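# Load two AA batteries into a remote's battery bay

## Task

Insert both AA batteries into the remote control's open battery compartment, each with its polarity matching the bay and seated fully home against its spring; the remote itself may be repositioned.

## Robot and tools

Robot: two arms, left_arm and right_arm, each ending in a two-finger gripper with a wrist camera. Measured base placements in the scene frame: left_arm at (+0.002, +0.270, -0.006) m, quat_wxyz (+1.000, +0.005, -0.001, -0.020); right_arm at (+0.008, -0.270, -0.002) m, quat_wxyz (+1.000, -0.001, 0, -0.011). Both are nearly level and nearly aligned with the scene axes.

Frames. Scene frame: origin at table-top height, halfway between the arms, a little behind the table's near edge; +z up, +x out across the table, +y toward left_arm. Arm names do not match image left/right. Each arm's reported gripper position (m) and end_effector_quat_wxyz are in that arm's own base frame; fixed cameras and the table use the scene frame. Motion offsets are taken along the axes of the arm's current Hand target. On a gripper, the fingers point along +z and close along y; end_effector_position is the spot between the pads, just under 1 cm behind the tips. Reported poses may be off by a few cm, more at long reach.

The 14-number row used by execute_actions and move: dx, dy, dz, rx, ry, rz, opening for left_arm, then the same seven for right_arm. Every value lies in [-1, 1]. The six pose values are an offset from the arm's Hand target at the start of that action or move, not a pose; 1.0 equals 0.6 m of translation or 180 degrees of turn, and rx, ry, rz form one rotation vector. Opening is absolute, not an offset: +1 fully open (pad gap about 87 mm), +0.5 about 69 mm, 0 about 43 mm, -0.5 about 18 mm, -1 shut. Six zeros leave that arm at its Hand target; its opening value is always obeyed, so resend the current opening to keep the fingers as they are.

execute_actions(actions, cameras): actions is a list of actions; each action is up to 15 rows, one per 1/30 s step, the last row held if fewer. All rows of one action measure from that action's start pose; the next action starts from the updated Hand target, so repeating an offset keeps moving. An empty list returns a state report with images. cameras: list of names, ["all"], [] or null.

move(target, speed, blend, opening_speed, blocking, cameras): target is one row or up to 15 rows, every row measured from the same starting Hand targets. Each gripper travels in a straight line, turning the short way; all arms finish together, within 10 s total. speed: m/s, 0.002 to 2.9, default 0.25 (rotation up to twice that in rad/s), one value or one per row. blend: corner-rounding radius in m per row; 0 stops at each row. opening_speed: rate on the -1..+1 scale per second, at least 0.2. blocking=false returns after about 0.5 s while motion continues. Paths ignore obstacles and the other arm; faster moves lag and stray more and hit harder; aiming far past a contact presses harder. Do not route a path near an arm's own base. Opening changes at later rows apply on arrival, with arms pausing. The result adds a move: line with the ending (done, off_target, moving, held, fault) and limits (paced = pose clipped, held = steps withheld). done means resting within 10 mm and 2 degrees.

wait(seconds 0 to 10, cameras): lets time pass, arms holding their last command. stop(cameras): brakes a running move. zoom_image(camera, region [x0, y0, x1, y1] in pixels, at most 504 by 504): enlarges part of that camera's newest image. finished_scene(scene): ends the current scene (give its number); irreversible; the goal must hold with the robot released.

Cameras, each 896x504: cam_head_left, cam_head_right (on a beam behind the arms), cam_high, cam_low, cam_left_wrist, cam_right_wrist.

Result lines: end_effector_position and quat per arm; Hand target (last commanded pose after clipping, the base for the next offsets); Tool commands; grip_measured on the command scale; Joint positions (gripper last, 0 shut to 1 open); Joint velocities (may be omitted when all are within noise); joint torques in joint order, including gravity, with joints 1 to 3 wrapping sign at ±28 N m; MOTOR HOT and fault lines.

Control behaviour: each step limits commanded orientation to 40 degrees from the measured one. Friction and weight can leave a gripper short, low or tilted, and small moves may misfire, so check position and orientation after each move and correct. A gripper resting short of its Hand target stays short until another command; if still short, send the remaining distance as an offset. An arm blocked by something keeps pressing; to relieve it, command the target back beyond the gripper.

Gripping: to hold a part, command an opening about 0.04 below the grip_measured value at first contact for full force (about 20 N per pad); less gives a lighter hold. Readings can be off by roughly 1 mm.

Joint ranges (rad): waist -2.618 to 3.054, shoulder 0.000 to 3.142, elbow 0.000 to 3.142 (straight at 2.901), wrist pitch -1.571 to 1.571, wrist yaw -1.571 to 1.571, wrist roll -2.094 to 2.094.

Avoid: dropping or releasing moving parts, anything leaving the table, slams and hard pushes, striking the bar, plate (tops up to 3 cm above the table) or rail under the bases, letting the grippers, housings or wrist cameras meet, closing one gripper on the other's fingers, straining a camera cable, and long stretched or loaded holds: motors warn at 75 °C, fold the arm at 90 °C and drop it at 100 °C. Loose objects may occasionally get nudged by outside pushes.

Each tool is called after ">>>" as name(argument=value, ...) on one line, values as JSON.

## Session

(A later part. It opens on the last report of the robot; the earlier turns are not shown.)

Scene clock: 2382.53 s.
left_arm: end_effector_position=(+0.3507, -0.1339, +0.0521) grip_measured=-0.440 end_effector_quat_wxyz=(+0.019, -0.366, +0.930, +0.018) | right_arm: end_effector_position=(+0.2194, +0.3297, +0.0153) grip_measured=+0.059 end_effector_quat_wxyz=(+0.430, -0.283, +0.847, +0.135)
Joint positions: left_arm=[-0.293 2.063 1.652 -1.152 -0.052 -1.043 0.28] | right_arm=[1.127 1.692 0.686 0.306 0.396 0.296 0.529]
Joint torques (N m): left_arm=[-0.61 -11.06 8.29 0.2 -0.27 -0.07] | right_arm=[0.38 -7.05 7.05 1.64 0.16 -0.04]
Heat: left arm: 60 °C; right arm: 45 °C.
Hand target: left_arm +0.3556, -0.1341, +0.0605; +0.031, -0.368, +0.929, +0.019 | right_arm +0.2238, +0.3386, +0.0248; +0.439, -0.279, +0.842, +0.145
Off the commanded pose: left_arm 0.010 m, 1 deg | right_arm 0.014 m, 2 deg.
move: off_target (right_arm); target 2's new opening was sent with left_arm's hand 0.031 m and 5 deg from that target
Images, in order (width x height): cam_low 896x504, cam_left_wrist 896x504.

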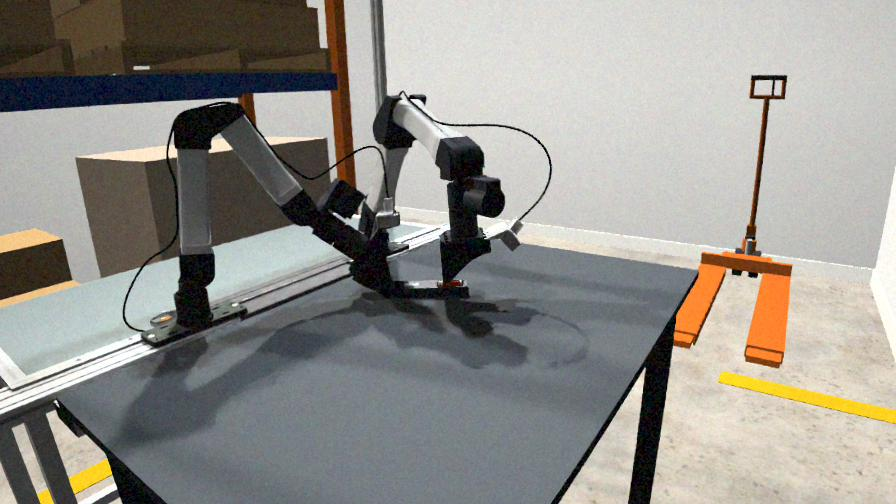

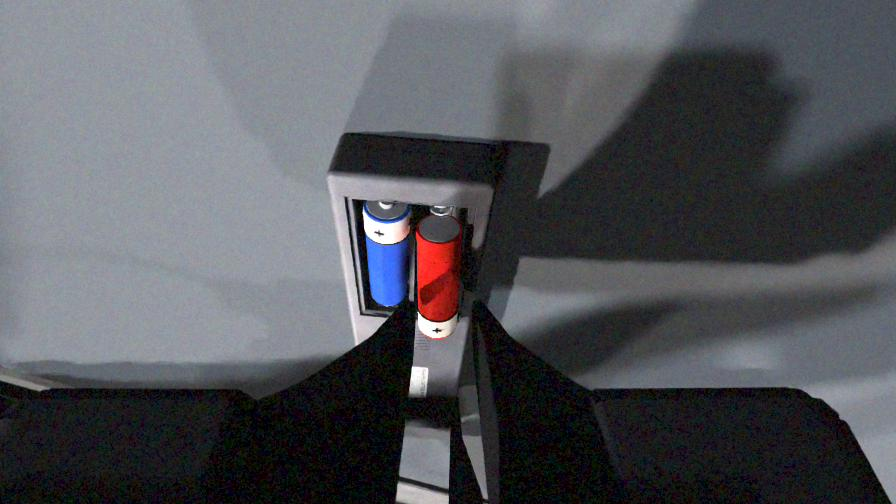

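>>> move(target=[[0,0,-0.06,0,0.02,0,-0.44,0,0,0,0,0,0,0.0],[-0.0455,0.0328,-0.06,0,0.02,0.024,-1,0,0,0,0,0,0,0.0]], speed=0.1, cameras=["cam_left_wrist","cam_low"])

>>> zoom_image(camera="cam_low", region=[420, 255, 480, 305])

>>> zoom_image(camera="cam_left_wrist", region=[340, 120, 560, 320])

Scene clock: 2451.17 s.
left_arm: end_effector_position=(+0.3575, -0.1021, +0.0958) grip_measured=-0.963 end_effector_quat_wxyz=(+0.004, -0.335, +0.942, +0.012) | right_arm: end_effector_position=(+0.2194, +0.3297, +0.0153) grip_measured=+0.059 end_effector_quat_wxyz=(+0.430, -0.283, +0.847, +0.135)
Joint positions: left_arm=[-0.203 2.07 1.833 -1.339 -0.025 -0.888 0.018] | right_arm=[1.127 1.692 0.686 0.306 0.396 0.296 0.529]
Joint torques (N m): left_arm=[-0.05 -9.57 8.49 0.17 -0.01 0.08] | right_arm=[0.47 -7.08 7.16 1.66 0.12 -0.04]
Heat: left arm: 65 °C; right arm: 45 °C.
Hand target: left_arm +0.3603, -0.1032, +0.0986; +0.001, -0.333, +0.943, +0.009 | right_arm +0.2238, +0.3386, +0.0248; +0.439, -0.279, +0.842, +0.145
Off the commanded pose: left_arm 0.004 m, 1 deg | right_arm 0.014 m, 2 deg.
move: off_target (right_arm)
Images, in order (width x height): cam_low 896x504, cam_left_wrist 896x504.

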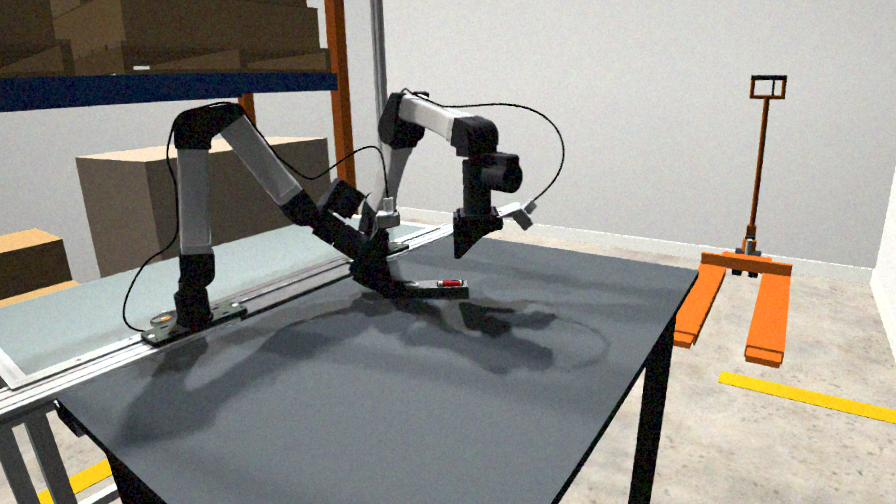

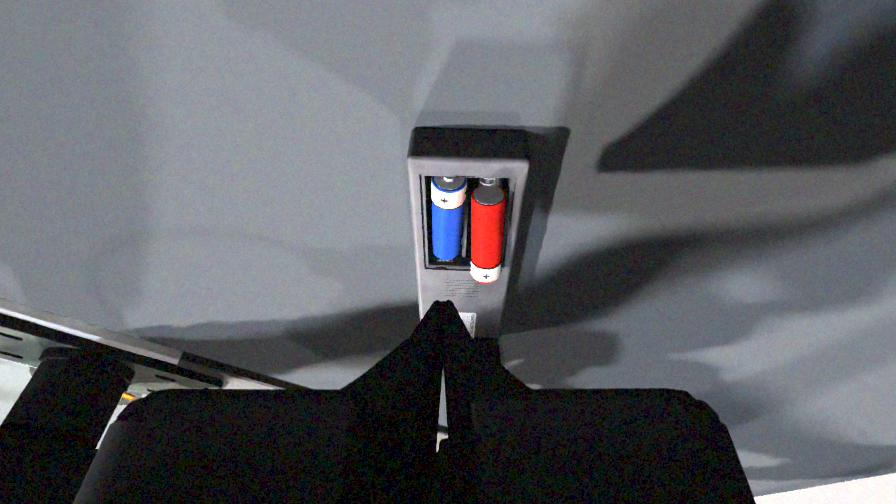

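Scaled by 8.400 from the camera's 896x504 image, which has a finer 1280x720 frame.

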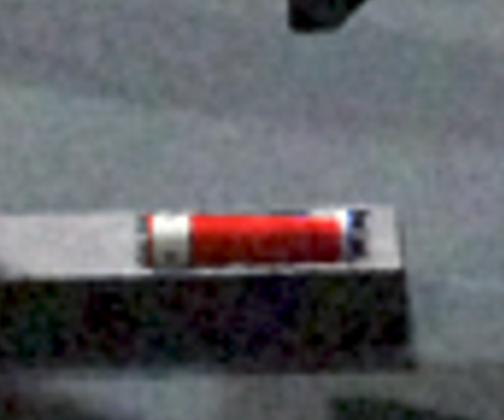

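Scaled by 2.291 from the camera's 896x504 image, which has a finer 1280x720 frame.

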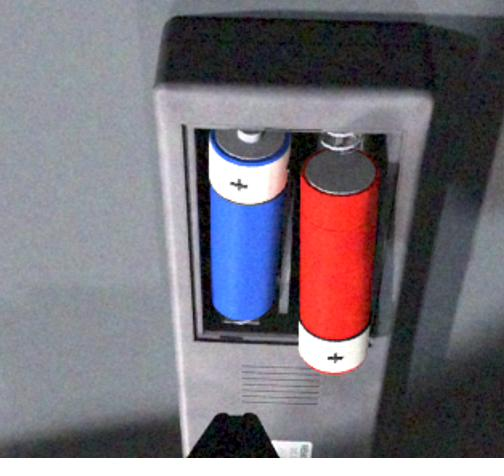

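>>> move(target=[[0.125,0,0,0,0,0,-1,0,0,0,0,0,0,0.0],[0.125,0,0.09,0,0,0,-1,0,0,0,0,0,0,0.0]], speed=0.1)

>>> move(target=[[0,0,0.012,0,0,0,-1,0,0,0,0,0,0,0.0]], speed=0.05, cameras=["cam_low"])

>>> zoom_image(camera="cam_low", region=[390, 245, 480, 305])

Scene clock: 2479.57 s.
left_arm: end_effector_position=(+0.3003, -0.1473, +0.0442) grip_measured=-0.963 end_effector_quat_wxyz=(-0.002, -0.329, +0.944, +0.017) | right_arm: end_effector_position=(+0.2194, +0.3297, +0.0153) grip_measured=+0.059 end_effector_quat_wxyz=(+0.430, -0.283, +0.847, +0.135)
Joint positions: left_arm=[-0.361 1.947 1.445 -1.094 -0.023 -1.033 0.018] | right_arm=[1.127 1.692 0.686 0.306 0.396 0.296 0.529]
Joint torques (N m): left_arm=[-0.23 -10.09 4.66 0.49 -0.03 -0.07] | right_arm=[0.42 -7.04 7.17 1.65 0.09 -0.1]
Heat: left arm: 61 °C; right arm: 45 °C.
Hand target: left_arm +0.3018, -0.1495, +0.0440; +0.001, -0.333, +0.943, +0.009 | right_arm +0.2238, +0.3386, +0.0248; +0.439, -0.279, +0.842, +0.145
Off the commanded pose: left_arm 0.003 m, 1 deg | right_arm 0.014 m, 2 deg.
move: off_target (right_arm)

Scene clock: 2480.37 s.
left_arm: end_effector_position=(+0.2998, -0.1481, +0.0419) grip_measured=-0.963 end_effector_quat_wxyz=(-0.003, -0.329, +0.944, +0.014) | right_arm: end_effector_position=(+0.2194, +0.3297, +0.0153) grip_measured=+0.059 end_effector_quat_wxyz=(+0.430, -0.283, +0.847, +0.135)
Joint positions: left_arm=[-0.361 1.947 1.435 -1.082 -0.018 -1.033 0.018] | right_arm=[1.127 1.692 0.686 0.306 0.396 0.296 0.529]
Joint torques (N m): left_arm=[-0.21 -9.44 3.78 0.61 -0.08 -0.07] | right_arm=[0.32 -7.15 6.98 1.66 0.14 -0.09]
Heat: left arm: 60 °C; right arm: 45 °C.
Hand target: left_arm +0.3019, -0.1494, +0.0369; +0.002, -0.333, +0.943, +0.008 | right_arm +0.2238, +0.3386, +0.0248; +0.439, -0.279, +0.842, +0.145
Off the commanded pose: left_arm 0.006 m, 1 deg | right_arm 0.014 m, 2 deg.
move: off_target (right_arm)
Images, in order (width x height): cam_low 896x504.

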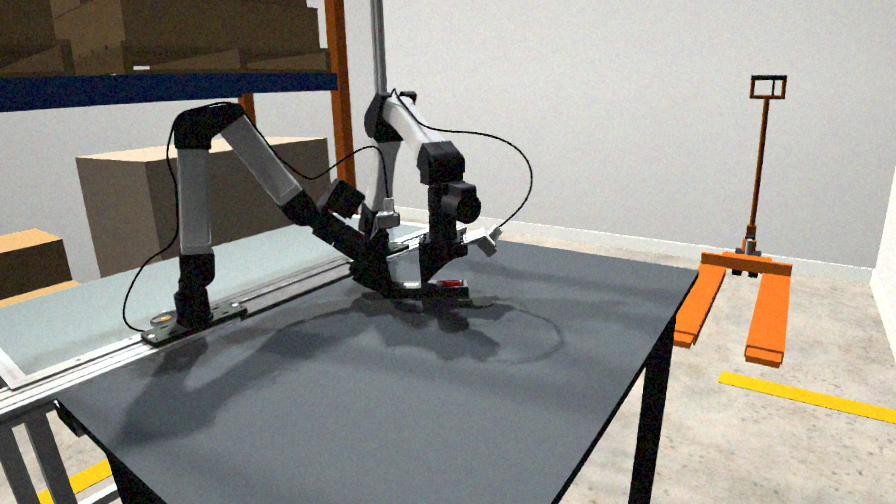

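Scaled by 5.600 from the camera's 896x504 image, which has a finer 1280x720 frame.

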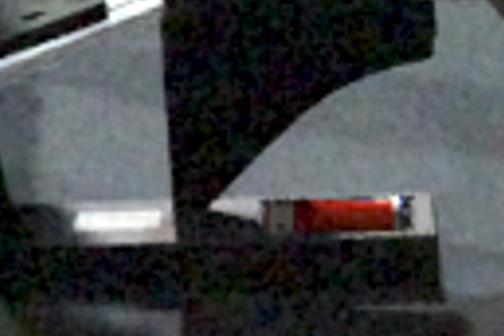

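>>> move(target=[[0,0,-0.06,0,0,0,-1,0,0,0,0,0,0,0.0],[-0.1195,-0.0042,-0.06,0,0,0,-1,0,0,0,0,0,0,0.0],[-0.1195,-0.0042,0.02,0,0,0,-1,0,0,0,0,0,0,0.0],[-0.1195,-0.0042,0.052,0,0,0,-1,0,0,0,0,0,0,0.0],[-0.085,-0.0042,0.052,0,0,0,-1,0,0,0,0,0,0,0.0]], speed=[0.1,0.1,0.08,0.04,0.04], cameras=["cam_low","cam_left_wrist"])

>>> zoom_image(camera="cam_left_wrist", region=[360, 220, 540, 370])

>>> zoom_image(camera="cam_low", region=[420, 255, 480, 305])

Scene clock: 2505.00 s.
left_arm: end_effector_position=(+0.3499, -0.1101, +0.0410) grip_measured=-0.963 end_effector_quat_wxyz=(+0.023, -0.337, +0.941, -0.006) | right_arm: end_effector_position=(+0.2193, +0.3297, +0.0152) grip_measured=+0.059 end_effector_quat_wxyz=(+0.429, -0.283, +0.847, +0.135)
Joint positions: left_arm=[-0.222 2.021 1.543 -1.048 -0.015 -0.909 0.018] | right_arm=[1.127 1.692 0.686 0.305 0.396 0.296 0.529]
Joint torques (N m): left_arm=[-2.41 -4.82 1.17 0.96 -0.1 -0.15] | right_arm=[0.51 -7.12 7.24 1.65 0.11 -0.02]
Heat: left arm: 58 °C; right arm: 45 °C.
Hand target: left_arm +0.3430, -0.1187, +0.0059; +0.001, -0.333, +0.943, +0.009 | right_arm +0.2238, +0.3386, +0.0248; +0.439, -0.279, +0.842, +0.145
Off the commanded pose: left_arm 0.037 m, 3 deg | right_arm 0.014 m, 2 deg.
move: off_target (left_arm, right_arm)
Images, in order (width x height): cam_low 896x504, cam_left_wrist 896x504.

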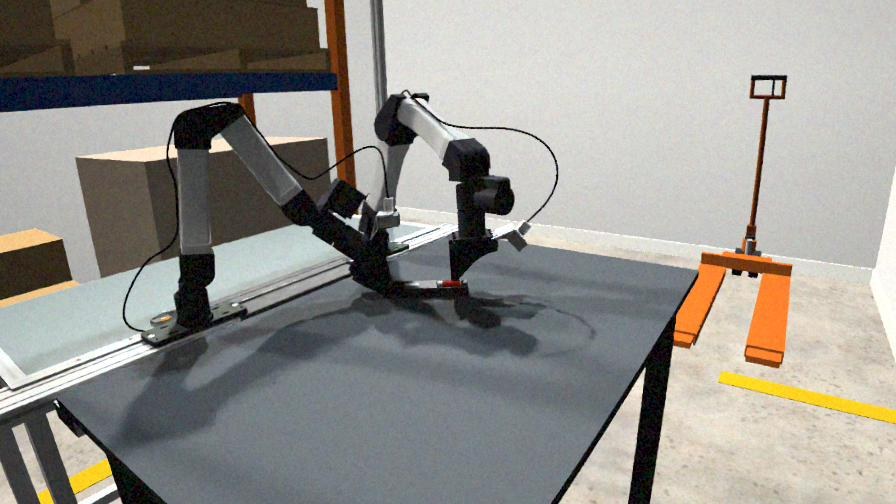

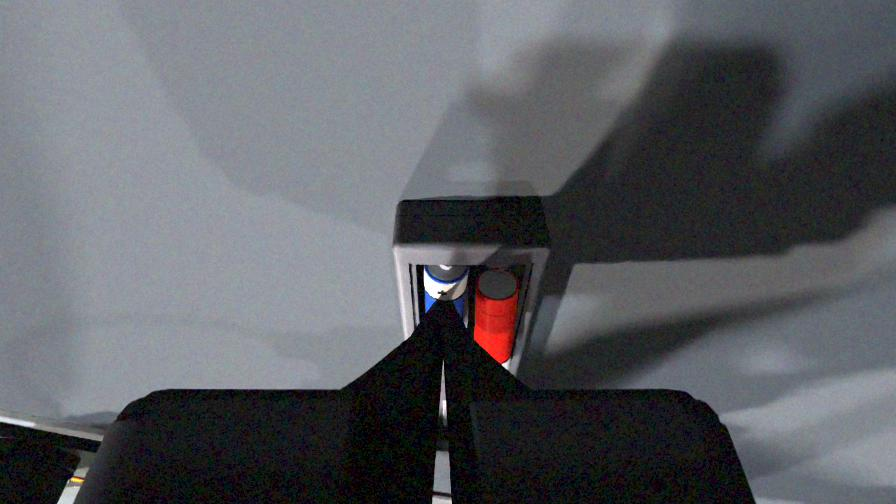

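Scaled by 2.800 from the camera's 896x504 image, which has a finer 1280x720 frame.

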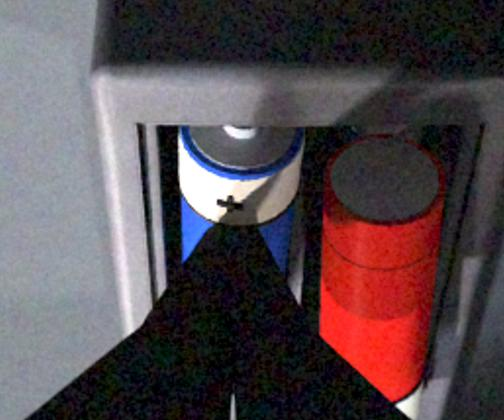

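Scaled by 8.400 from the camera's 896x504 image, which has a finer 1280x720 frame.

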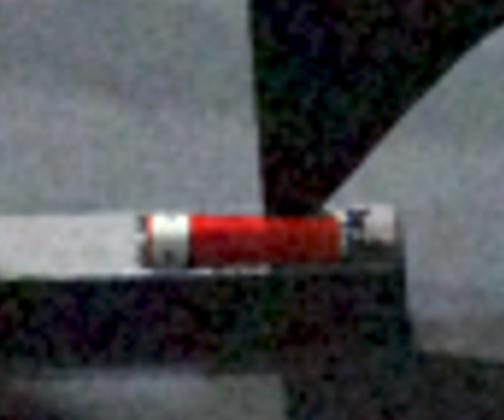

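>>> move(target=[[0,0,-0.09,0,0,0,-1,0,0,0,0,0,0,0.0],[0.035,-0.032,-0.09,0,0,-0.008,-0.4,0,0,0,0,0,0,0.0]], speed=0.1, cameras=["cam_low","cam_left_wrist"])

>>> zoom_image(camera="cam_left_wrist", region=[360, 120, 540, 320])

>>> zoom_image(camera="cam_low", region=[420, 255, 480, 305])

Scene clock: 2586.93 s.
left_arm: end_effector_position=(+0.3350, -0.1461, +0.0566) grip_measured=-0.400 end_effector_quat_wxyz=(+0.004, -0.340, +0.940, +0.011) | right_arm: end_effector_position=(+0.2193, +0.3296, +0.0151) grip_measured=+0.059 end_effector_quat_wxyz=(+0.429, -0.283, +0.847, +0.135)
Joint positions: left_arm=[-0.325 2.04 1.631 -1.17 -0.023 -1.018 0.3] | right_arm=[1.127 1.692 0.686 0.305 0.396 0.296 0.529]
Joint torques (N m): left_arm=[0.01 -9.25 8.36 0.17 -0.04 -0.08] | right_arm=[0.44 -7.1 7.09 1.67 0.11 -0.02]
Heat: left arm: 50 °C; right arm: 44 °C.
Hand target: left_arm +0.3389, -0.1477, +0.0595; +0.002, -0.345, +0.938, +0.009 | right_arm +0.2238, +0.3386, +0.0248; +0.439, -0.279, +0.842, +0.145
Off the commanded pose: left_arm 0.005 m, 1 deg | right_arm 0.014 m, 2 deg.
move: off_target (right_arm)
Images, in order (width x height): cam_low 896x504, cam_left_wrist 896x504.

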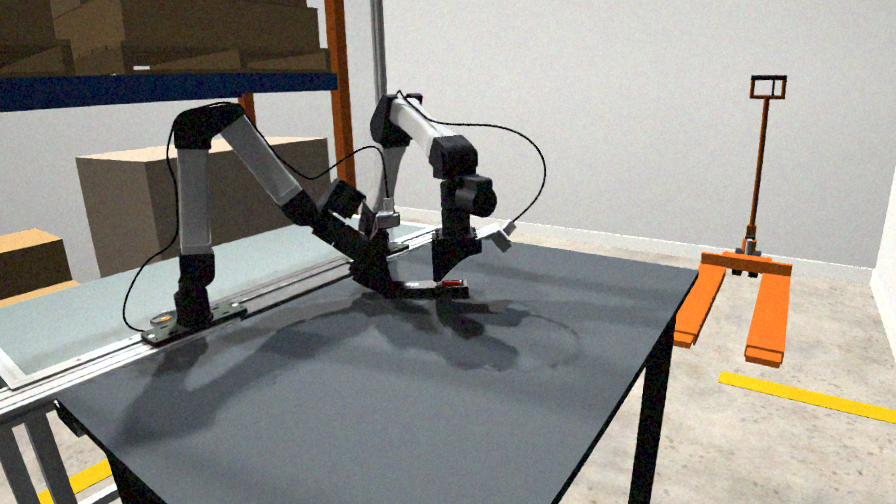

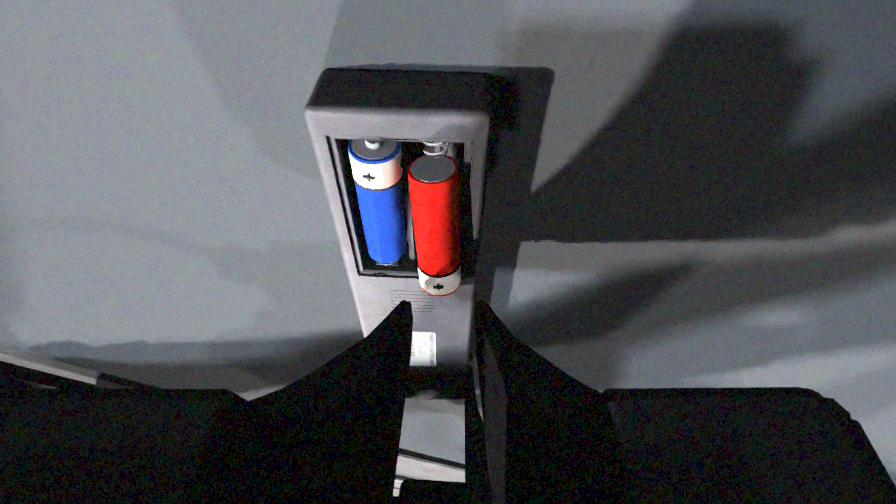

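Scaled by 2.520 from the camera's 896x504 image, which has a finer 1280x720 frame.

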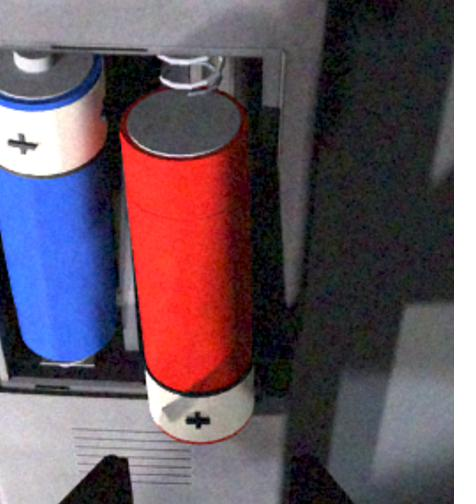

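Scaled by 8.400 from the camera's 896x504 image, which has a finer 1280x720 frame.

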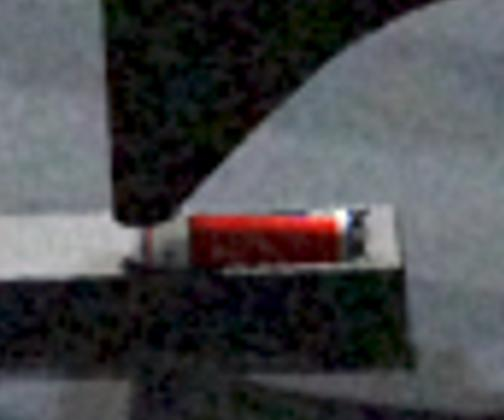

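>>> move(target=[[-0.021,0.003,0,0,0,-0.012,-0.44,0,0,0,0,0,0,0.0],[-0.021,0.003,0.035,0,0,-0.012,-0.44,0,0,0,0,0,0,0.0]], speed=0.06, cameras=["cam_low","cam_left_wrist"])

>>> zoom_image(camera="cam_left_wrist", region=[360, 170, 540, 370])

>>> zoom_image(camera="cam_low", region=[420, 255, 480, 305])

Scene clock: 2600.70 s.
left_arm: end_effector_position=(+0.3450, -0.1385, +0.0442) grip_measured=-0.440 end_effector_quat_wxyz=(+0.003, -0.356, +0.935, +0.012) | right_arm: end_effector_position=(+0.2193, +0.3296, +0.0151) grip_measured=+0.059 end_effector_quat_wxyz=(+0.429, -0.283, +0.847, +0.135)
Joint positions: left_arm=[-0.297 2.073 1.631 -1.137 -0.023 -1.024 0.28] | right_arm=[1.127 1.692 0.686 0.305 0.396 0.296 0.529]
Joint torques (N m): left_arm=[0.35 -9.78 4.89 0.48 -0.04 -0.07] | right_arm=[0.32 -7.09 7.12 1.66 0.11 -0.06]
Heat: left arm: 53 °C; right arm: 44 °C.
Hand target: left_arm +0.3473, -0.1379, +0.0387; +0.002, -0.363, +0.932, +0.008 | right_arm +0.2238, +0.3386, +0.0248; +0.439, -0.279, +0.842, +0.145
Off the commanded pose: left_arm 0.006 m, 1 deg | right_arm 0.014 m, 2 deg.
move: off_target (right_arm)
Images, in order (width x height): cam_low 896x504, cam_left_wrist 896x504.

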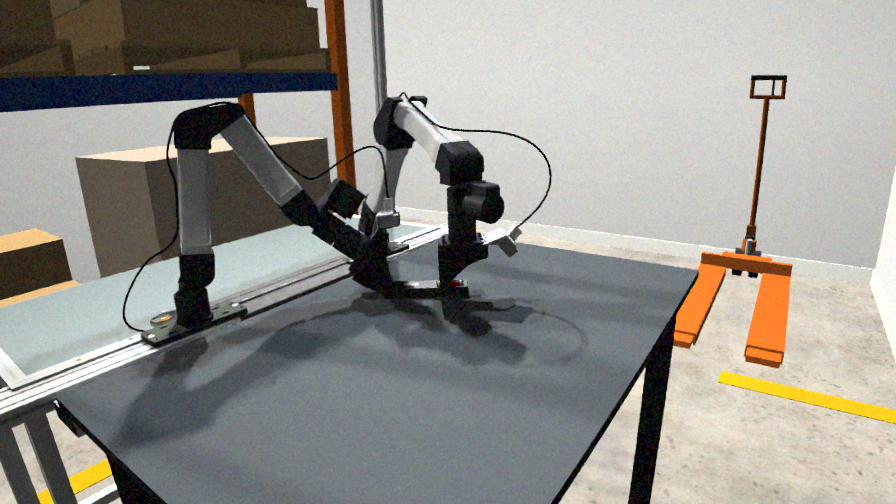

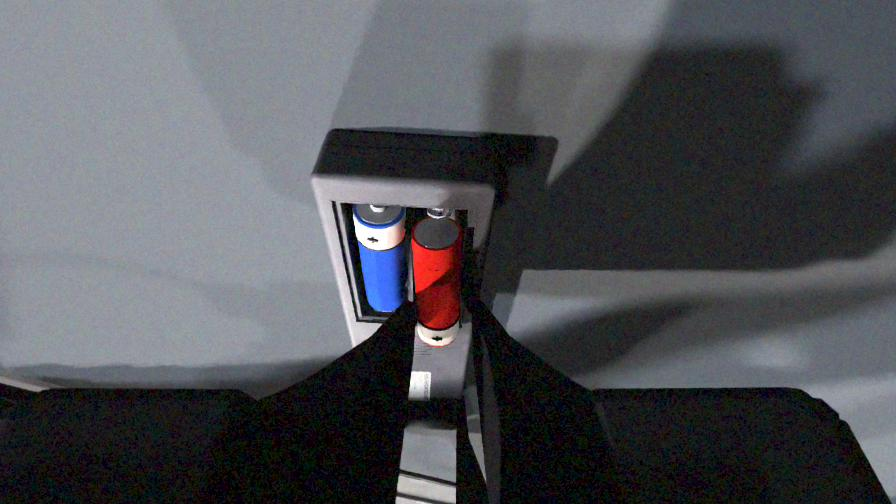

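Scaled by 2.520 from the camera's 896x504 image, which has a finer 1280x720 frame.

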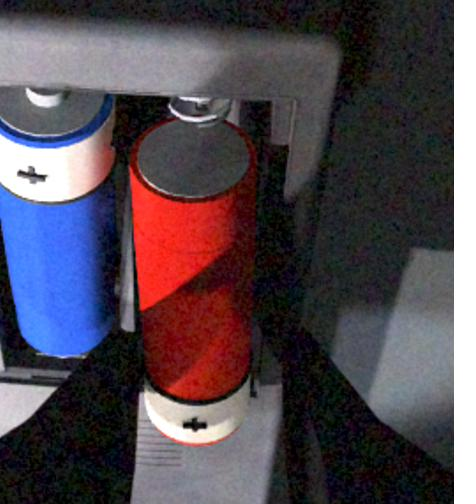

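Scaled by 8.400 from the camera's 896x504 image, which has a finer 1280x720 frame.

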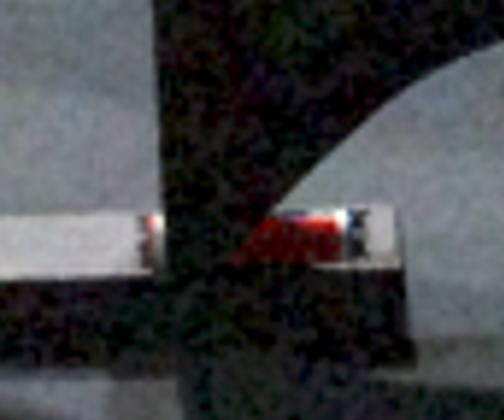

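>>> move(target=[[0,0,0,0,0,0,-0.68,0,0,0,0,0,0,0.0],[-0.042,0,0.005,0,0,0,-0.68,0,0,0,0,0,0,0.0],[-0.042,0,0.03,0,-0.02,0,-0.7,0,0,0,0,0,0,0.0]], speed=0.05, cameras=["cam_low","cam_left_wrist","cam_right_wrist"])

>>> zoom_image(camera="cam_left_wrist", region=[360, 170, 540, 370])

>>> zoom_image(camera="cam_low", region=[420, 255, 480, 305])

Scene clock: 2616.33 s.
left_arm: end_effector_position=(+0.3464, -0.1347, +0.0412) grip_measured=-0.588 end_effector_quat_wxyz=(-0.022, -0.356, +0.934, -0.006) | right_arm: end_effector_position=(+0.2201, +0.3303, +0.0161) grip_measured=+0.059 end_effector_quat_wxyz=(+0.432, -0.281, +0.846, +0.136)
Joint positions: left_arm=[-0.26 2.098 1.647 -1.148 0.036 -0.989 0.206] | right_arm=[1.126 1.692 0.686 0.311 0.398 0.297 0.529]
Joint torques (N m): left_arm=[-0.03 -9.22 3 1.17 -1 -0.11] | right_arm=[0.69 -7.16 7.21 1.6 0.07 -0.02]
Heat: left arm: 55 °C; right arm: 44 °C.
Hand target: left_arm +0.3658, -0.1205, +0.0209; +0.031, -0.362, +0.931, +0.020 | right_arm +0.2239, +0.3386, +0.0249; +0.439, -0.279, +0.842, +0.145
Off the commanded pose: left_arm 0.031 m, 7 deg | right_arm 0.013 m, 1 deg.
move: off_target (left_arm, right_arm); target 3's new opening was sent with left_arm's hand 0.031 m and 7 deg from that target
Images, in order (width x height): cam_low 896x504, cam_left_wrist 896x504, cam_right_wrist 896x504.

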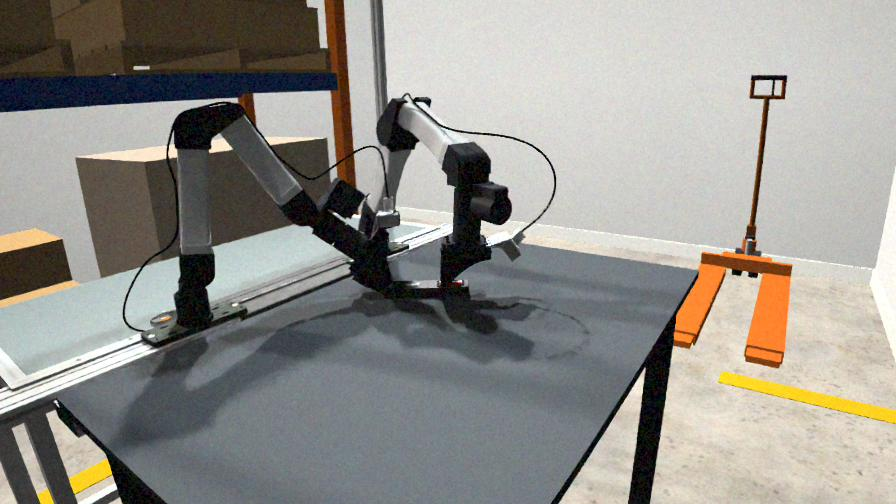

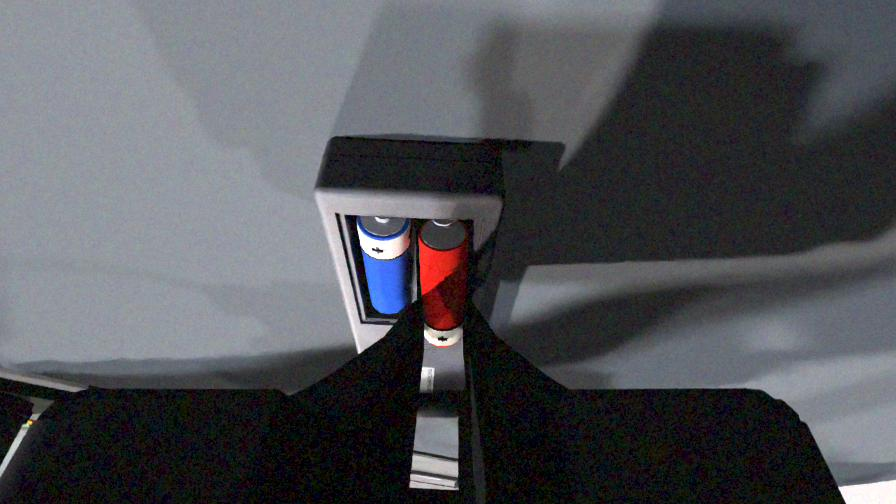

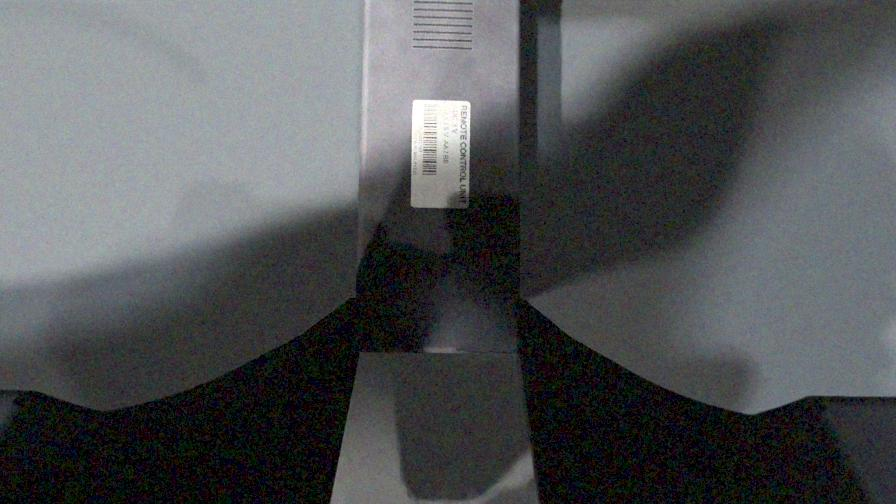

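Scaled by 2.520 from the camera's 896x504 image, which has a finer 1280x720 frame.

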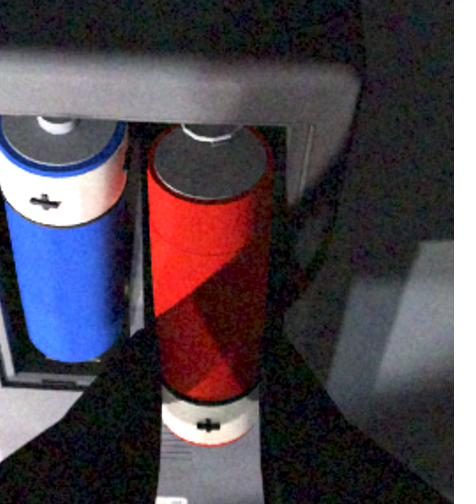

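Scaled by 8.400 from the camera's 896x504 image, which has a finer 1280x720 frame.

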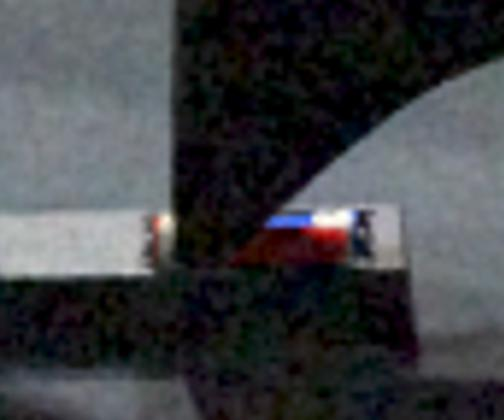

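>>> move(target=[[-0.03,0,-0.03,0,0.0,0,-0.7,0,0,0,0,0,0,0.0],[-0.03,0,0.0,0,-0.02,0,-0.72,0,0,0,0,0,0,0.0]], speed=0.05, cameras=["cam_low","cam_left_wrist","cam_right_wrist"])

>>> zoom_image(camera="cam_left_wrist", region=[360, 170, 540, 370])

>>> zoom_image(camera="cam_low", region=[420, 255, 480, 305])

Scene clock: 2630.27 s.
left_arm: end_effector_position=(+0.3489, -0.1296, +0.0425) grip_measured=-0.588 end_effector_quat_wxyz=(-0.018, -0.354, +0.935, +0.002) | right_arm: end_effector_position=(+0.2219, +0.3344, +0.0200) grip_measured=+0.059 end_effector_quat_wxyz=(+0.437, -0.278, +0.843, +0.143)
Joint positions: left_arm=[-0.254 2.105 1.664 -1.162 0.018 -0.978 0.206] | right_arm=[1.125 1.692 0.691 0.325 0.394 0.297 0.529]
Joint torques (N m): left_arm=[0.66 -9.69 3.36 1.39 -1.3 -0.07] | right_arm=[0.65 -7.27 6.72 1.45 0.13 -0.06]
Heat: left arm: 54 °C; right arm: 44 °C.
Hand target: left_arm +0.3790, -0.1085, +0.0222; +0.060, -0.361, +0.930, +0.031 | right_arm +0.2238, +0.3386, +0.0248; +0.439, -0.279, +0.842, +0.145
Off the commanded pose: left_arm 0.042 m, 10 deg | right_arm 0.007 m, 0 deg.
move: off_target (left_arm); target 2's new opening was sent with left_arm's hand 0.042 m and 10 deg from that target
Images, in order (width x height): cam_low 896x504, cam_left_wrist 896x504, cam_right_wrist 896x504.

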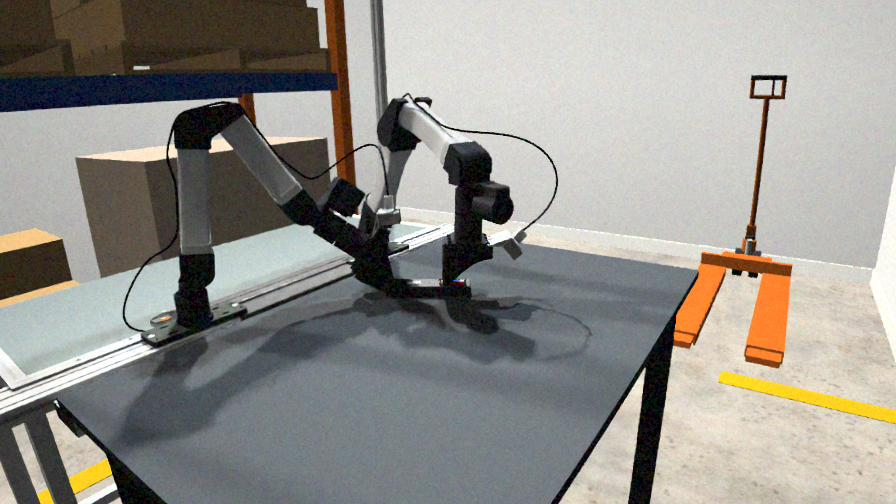

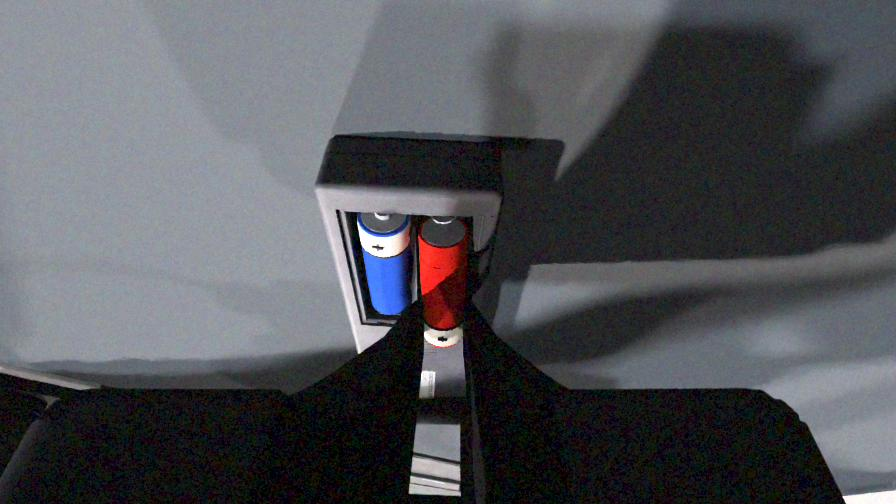

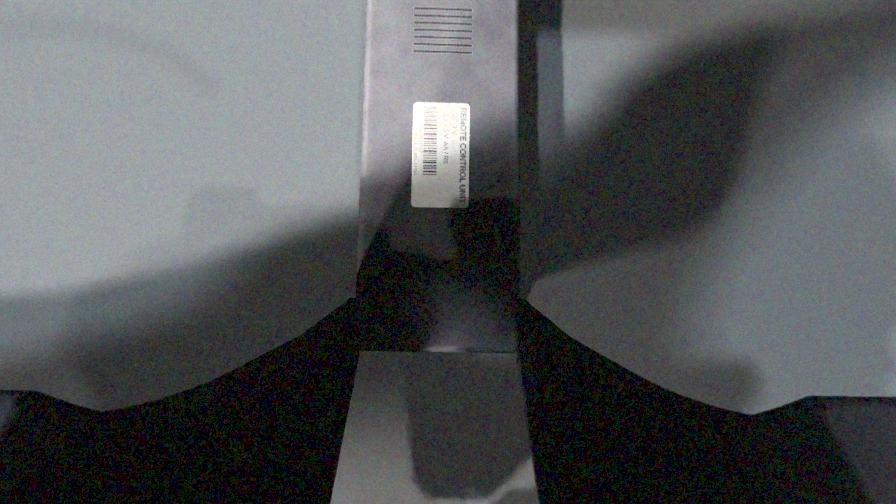

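Scaled by 2.520 from the camera's 896x504 image, which has a finer 1280x720 frame.

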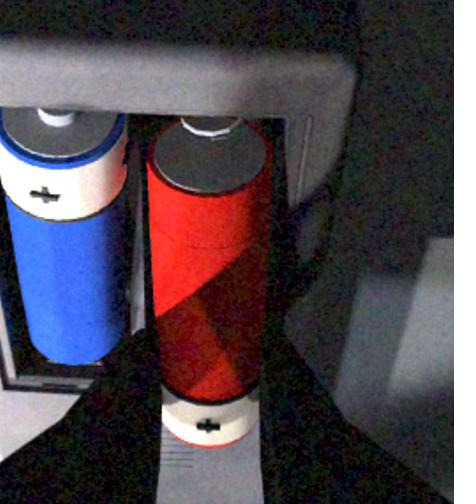

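Scaled by 8.400 from the camera's 896x504 image, which has a finer 1280x720 frame.

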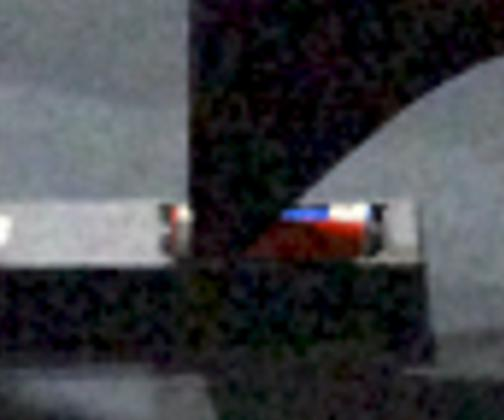

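>>> move(target=[[0,0,0,0,0.0,0,-0.72,0.031,0,-0.009,0,0,0,-0.01],[-0.012,0,0.0,0,0.0,0,-0.72,0.031,0,-0.009,0,0,0,-0.01]], speed=0.05, cameras=["cam_low","cam_left_wrist","cam_right_wrist"])

>>> zoom_image(camera="cam_left_wrist", region=[360, 170, 540, 370])

>>> zoom_image(camera="cam_low", region=[420, 255, 480, 305])

Scene clock: 2644.37 s.
left_arm: end_effector_position=(+0.3472, -0.1311, +0.0418) grip_measured=-0.589 end_effector_quat_wxyz=(-0.020, -0.352, +0.936, +0.003) | right_arm: end_effector_position=(+0.2197, +0.3329, +0.0174) grip_measured=+0.059 end_effector_quat_wxyz=(+0.444, -0.276, +0.839, +0.149)
Joint positions: left_arm=[-0.259 2.105 1.661 -1.163 0.018 -0.979 0.206] | right_arm=[1.131 1.692 0.656 0.38 0.4 0.297 0.529]
Joint torques (N m): left_arm=[2.22 -8.94 5.34 1.33 -1.31 0.06] | right_arm=[2.14 -7.31 3.85 1.56 0.31 0.11]
Heat: left arm: 54 °C; right arm: 44 °C.
Hand target: left_arm +0.3842, -0.1036, +0.0231; +0.060, -0.361, +0.930, +0.031 | right_arm +0.2117, +0.3296, +0.0127; +0.439, -0.279, +0.842, +0.145
Off the commanded pose: left_arm 0.050 m, 10 deg | right_arm 0.010 m, 1 deg.
move: off_target (left_arm)
Images, in order (width x height): cam_low 896x504, cam_left_wrist 896x504, cam_right_wrist 896x504.

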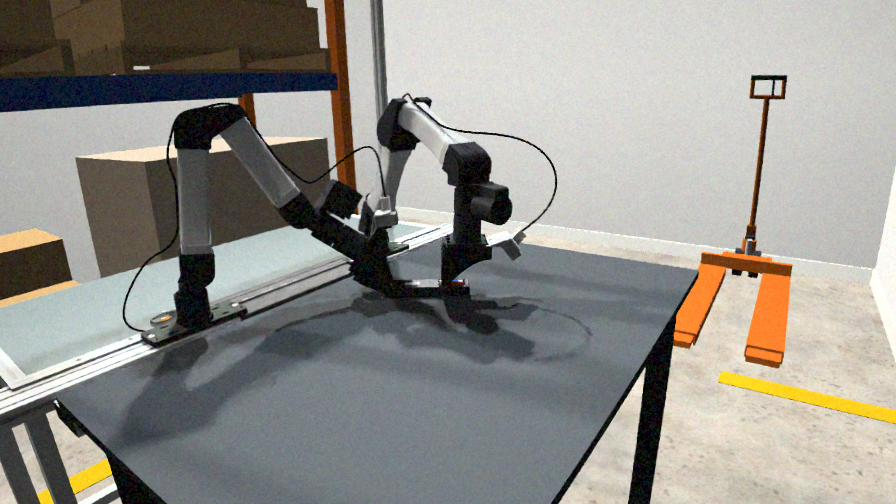

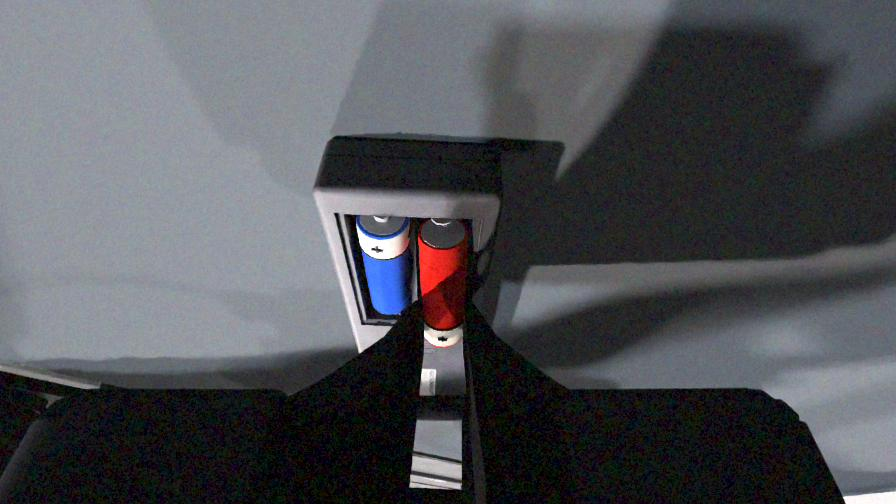

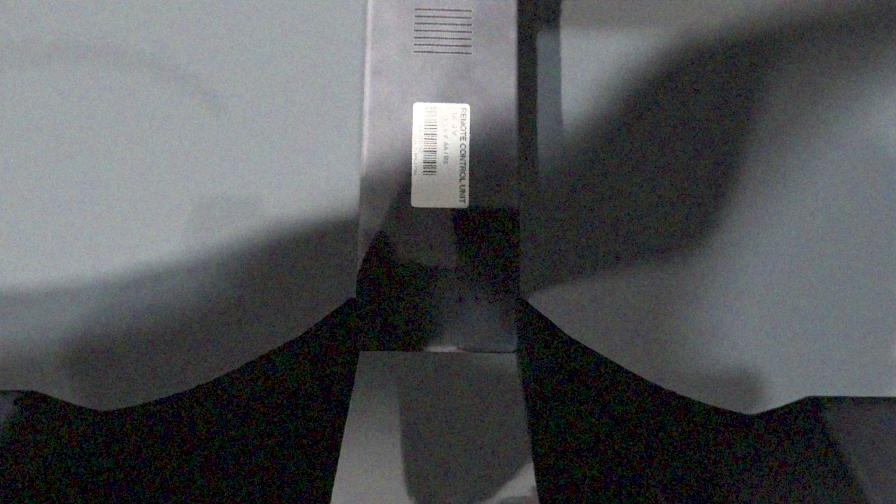

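Scaled by 2.520 from the camera's 896x504 image, which has a finer 1280x720 frame.

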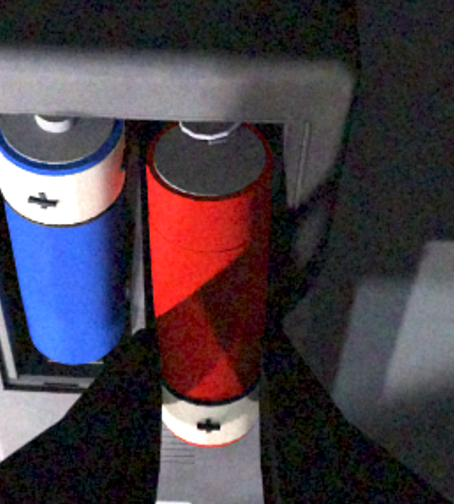

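Scaled by 8.400 from the camera's 896x504 image, which has a finer 1280x720 frame.

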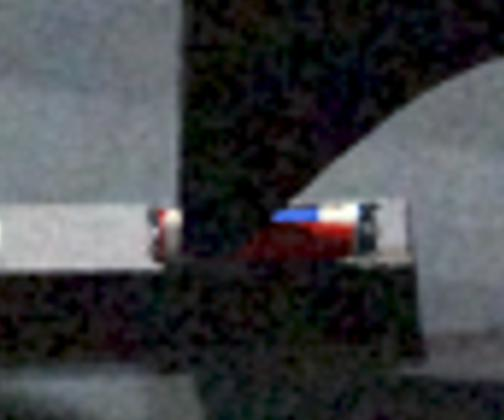

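>>> move(target=[[0,0,-0.045,0,-0.06,0,-0.72,0,0,0,0,0,0,-0.01]], speed=0.05, cameras=["cam_low","cam_left_wrist"])

>>> zoom_image(camera="cam_left_wrist", region=[360, 170, 540, 370])

>>> zoom_image(camera="cam_low", region=[420, 255, 480, 305])

Scene clock: 2656.97 s.
left_arm: end_effector_position=(+0.3504, -0.1255, +0.0444) grip_measured=-0.589 end_effector_quat_wxyz=(+0.064, -0.344, +0.935, +0.055) | right_arm: end_effector_position=(+0.2191, +0.3347, +0.0189) grip_measured=+0.059 end_effector_quat_wxyz=(+0.448, -0.275, +0.837, +0.151)
Joint positions: left_arm=[-0.327 2.038 1.593 -1.095 -0.166 -1.029 0.206] | right_arm=[1.137 1.692 0.655 0.391 0.406 0.298 0.529]
Joint torques (N m): left_arm=[1.17 -12.94 4.82 1.24 -1.25 -0.07] | right_arm=[1.5 -7.35 3.9 1.38 0.2 0.11]
Heat: left arm: 54 °C; right arm: 44 °C.
Hand target: left_arm +0.3818, -0.1063, +0.0498; +0.147, -0.357, +0.920, +0.065 | right_arm +0.2118, +0.3295, +0.0126; +0.439, -0.279, +0.842, +0.145
Off the commanded pose: left_arm 0.037 m, 10 deg | right_arm 0.011 m, 1 deg.
move: off_target (left_arm, right_arm)
Images, in order (width x height): cam_low 896x504, cam_left_wrist 896x504.

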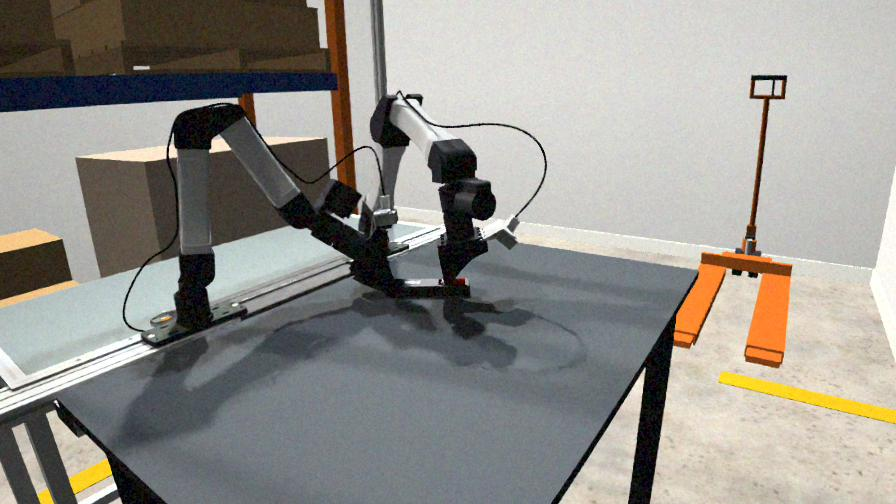

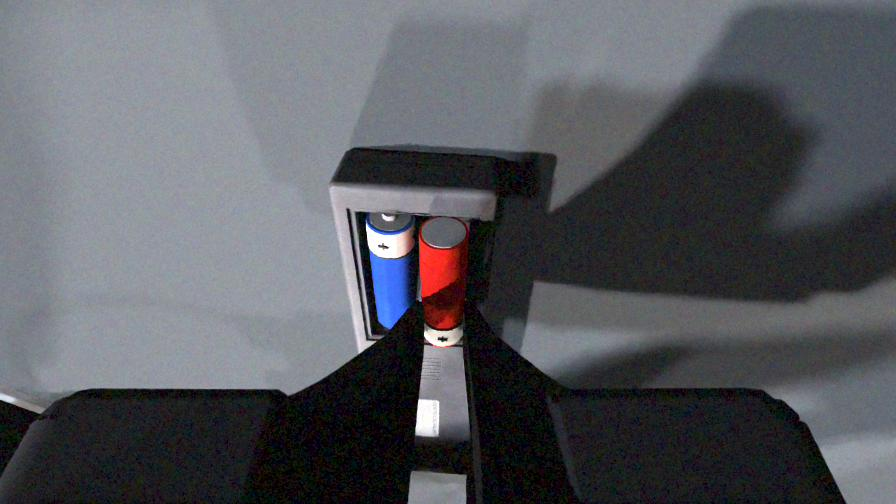

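Scaled by 2.520 from the camera's 896x504 image, which has a finer 1280x720 frame.

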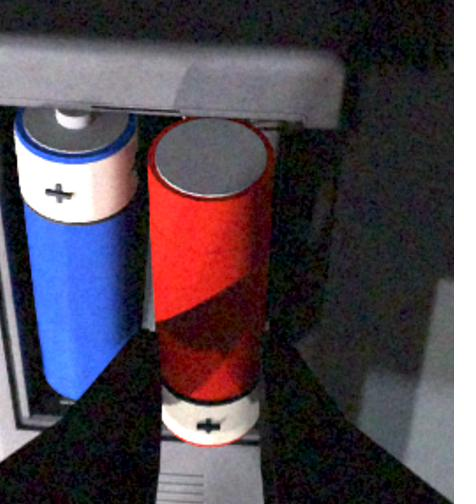

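Scaled by 8.400 from the camera's 896x504 image, which has a finer 1280x720 frame.

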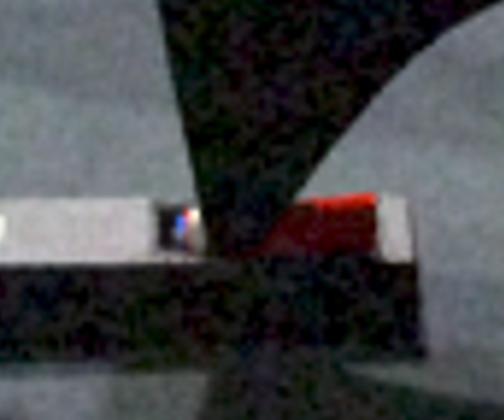

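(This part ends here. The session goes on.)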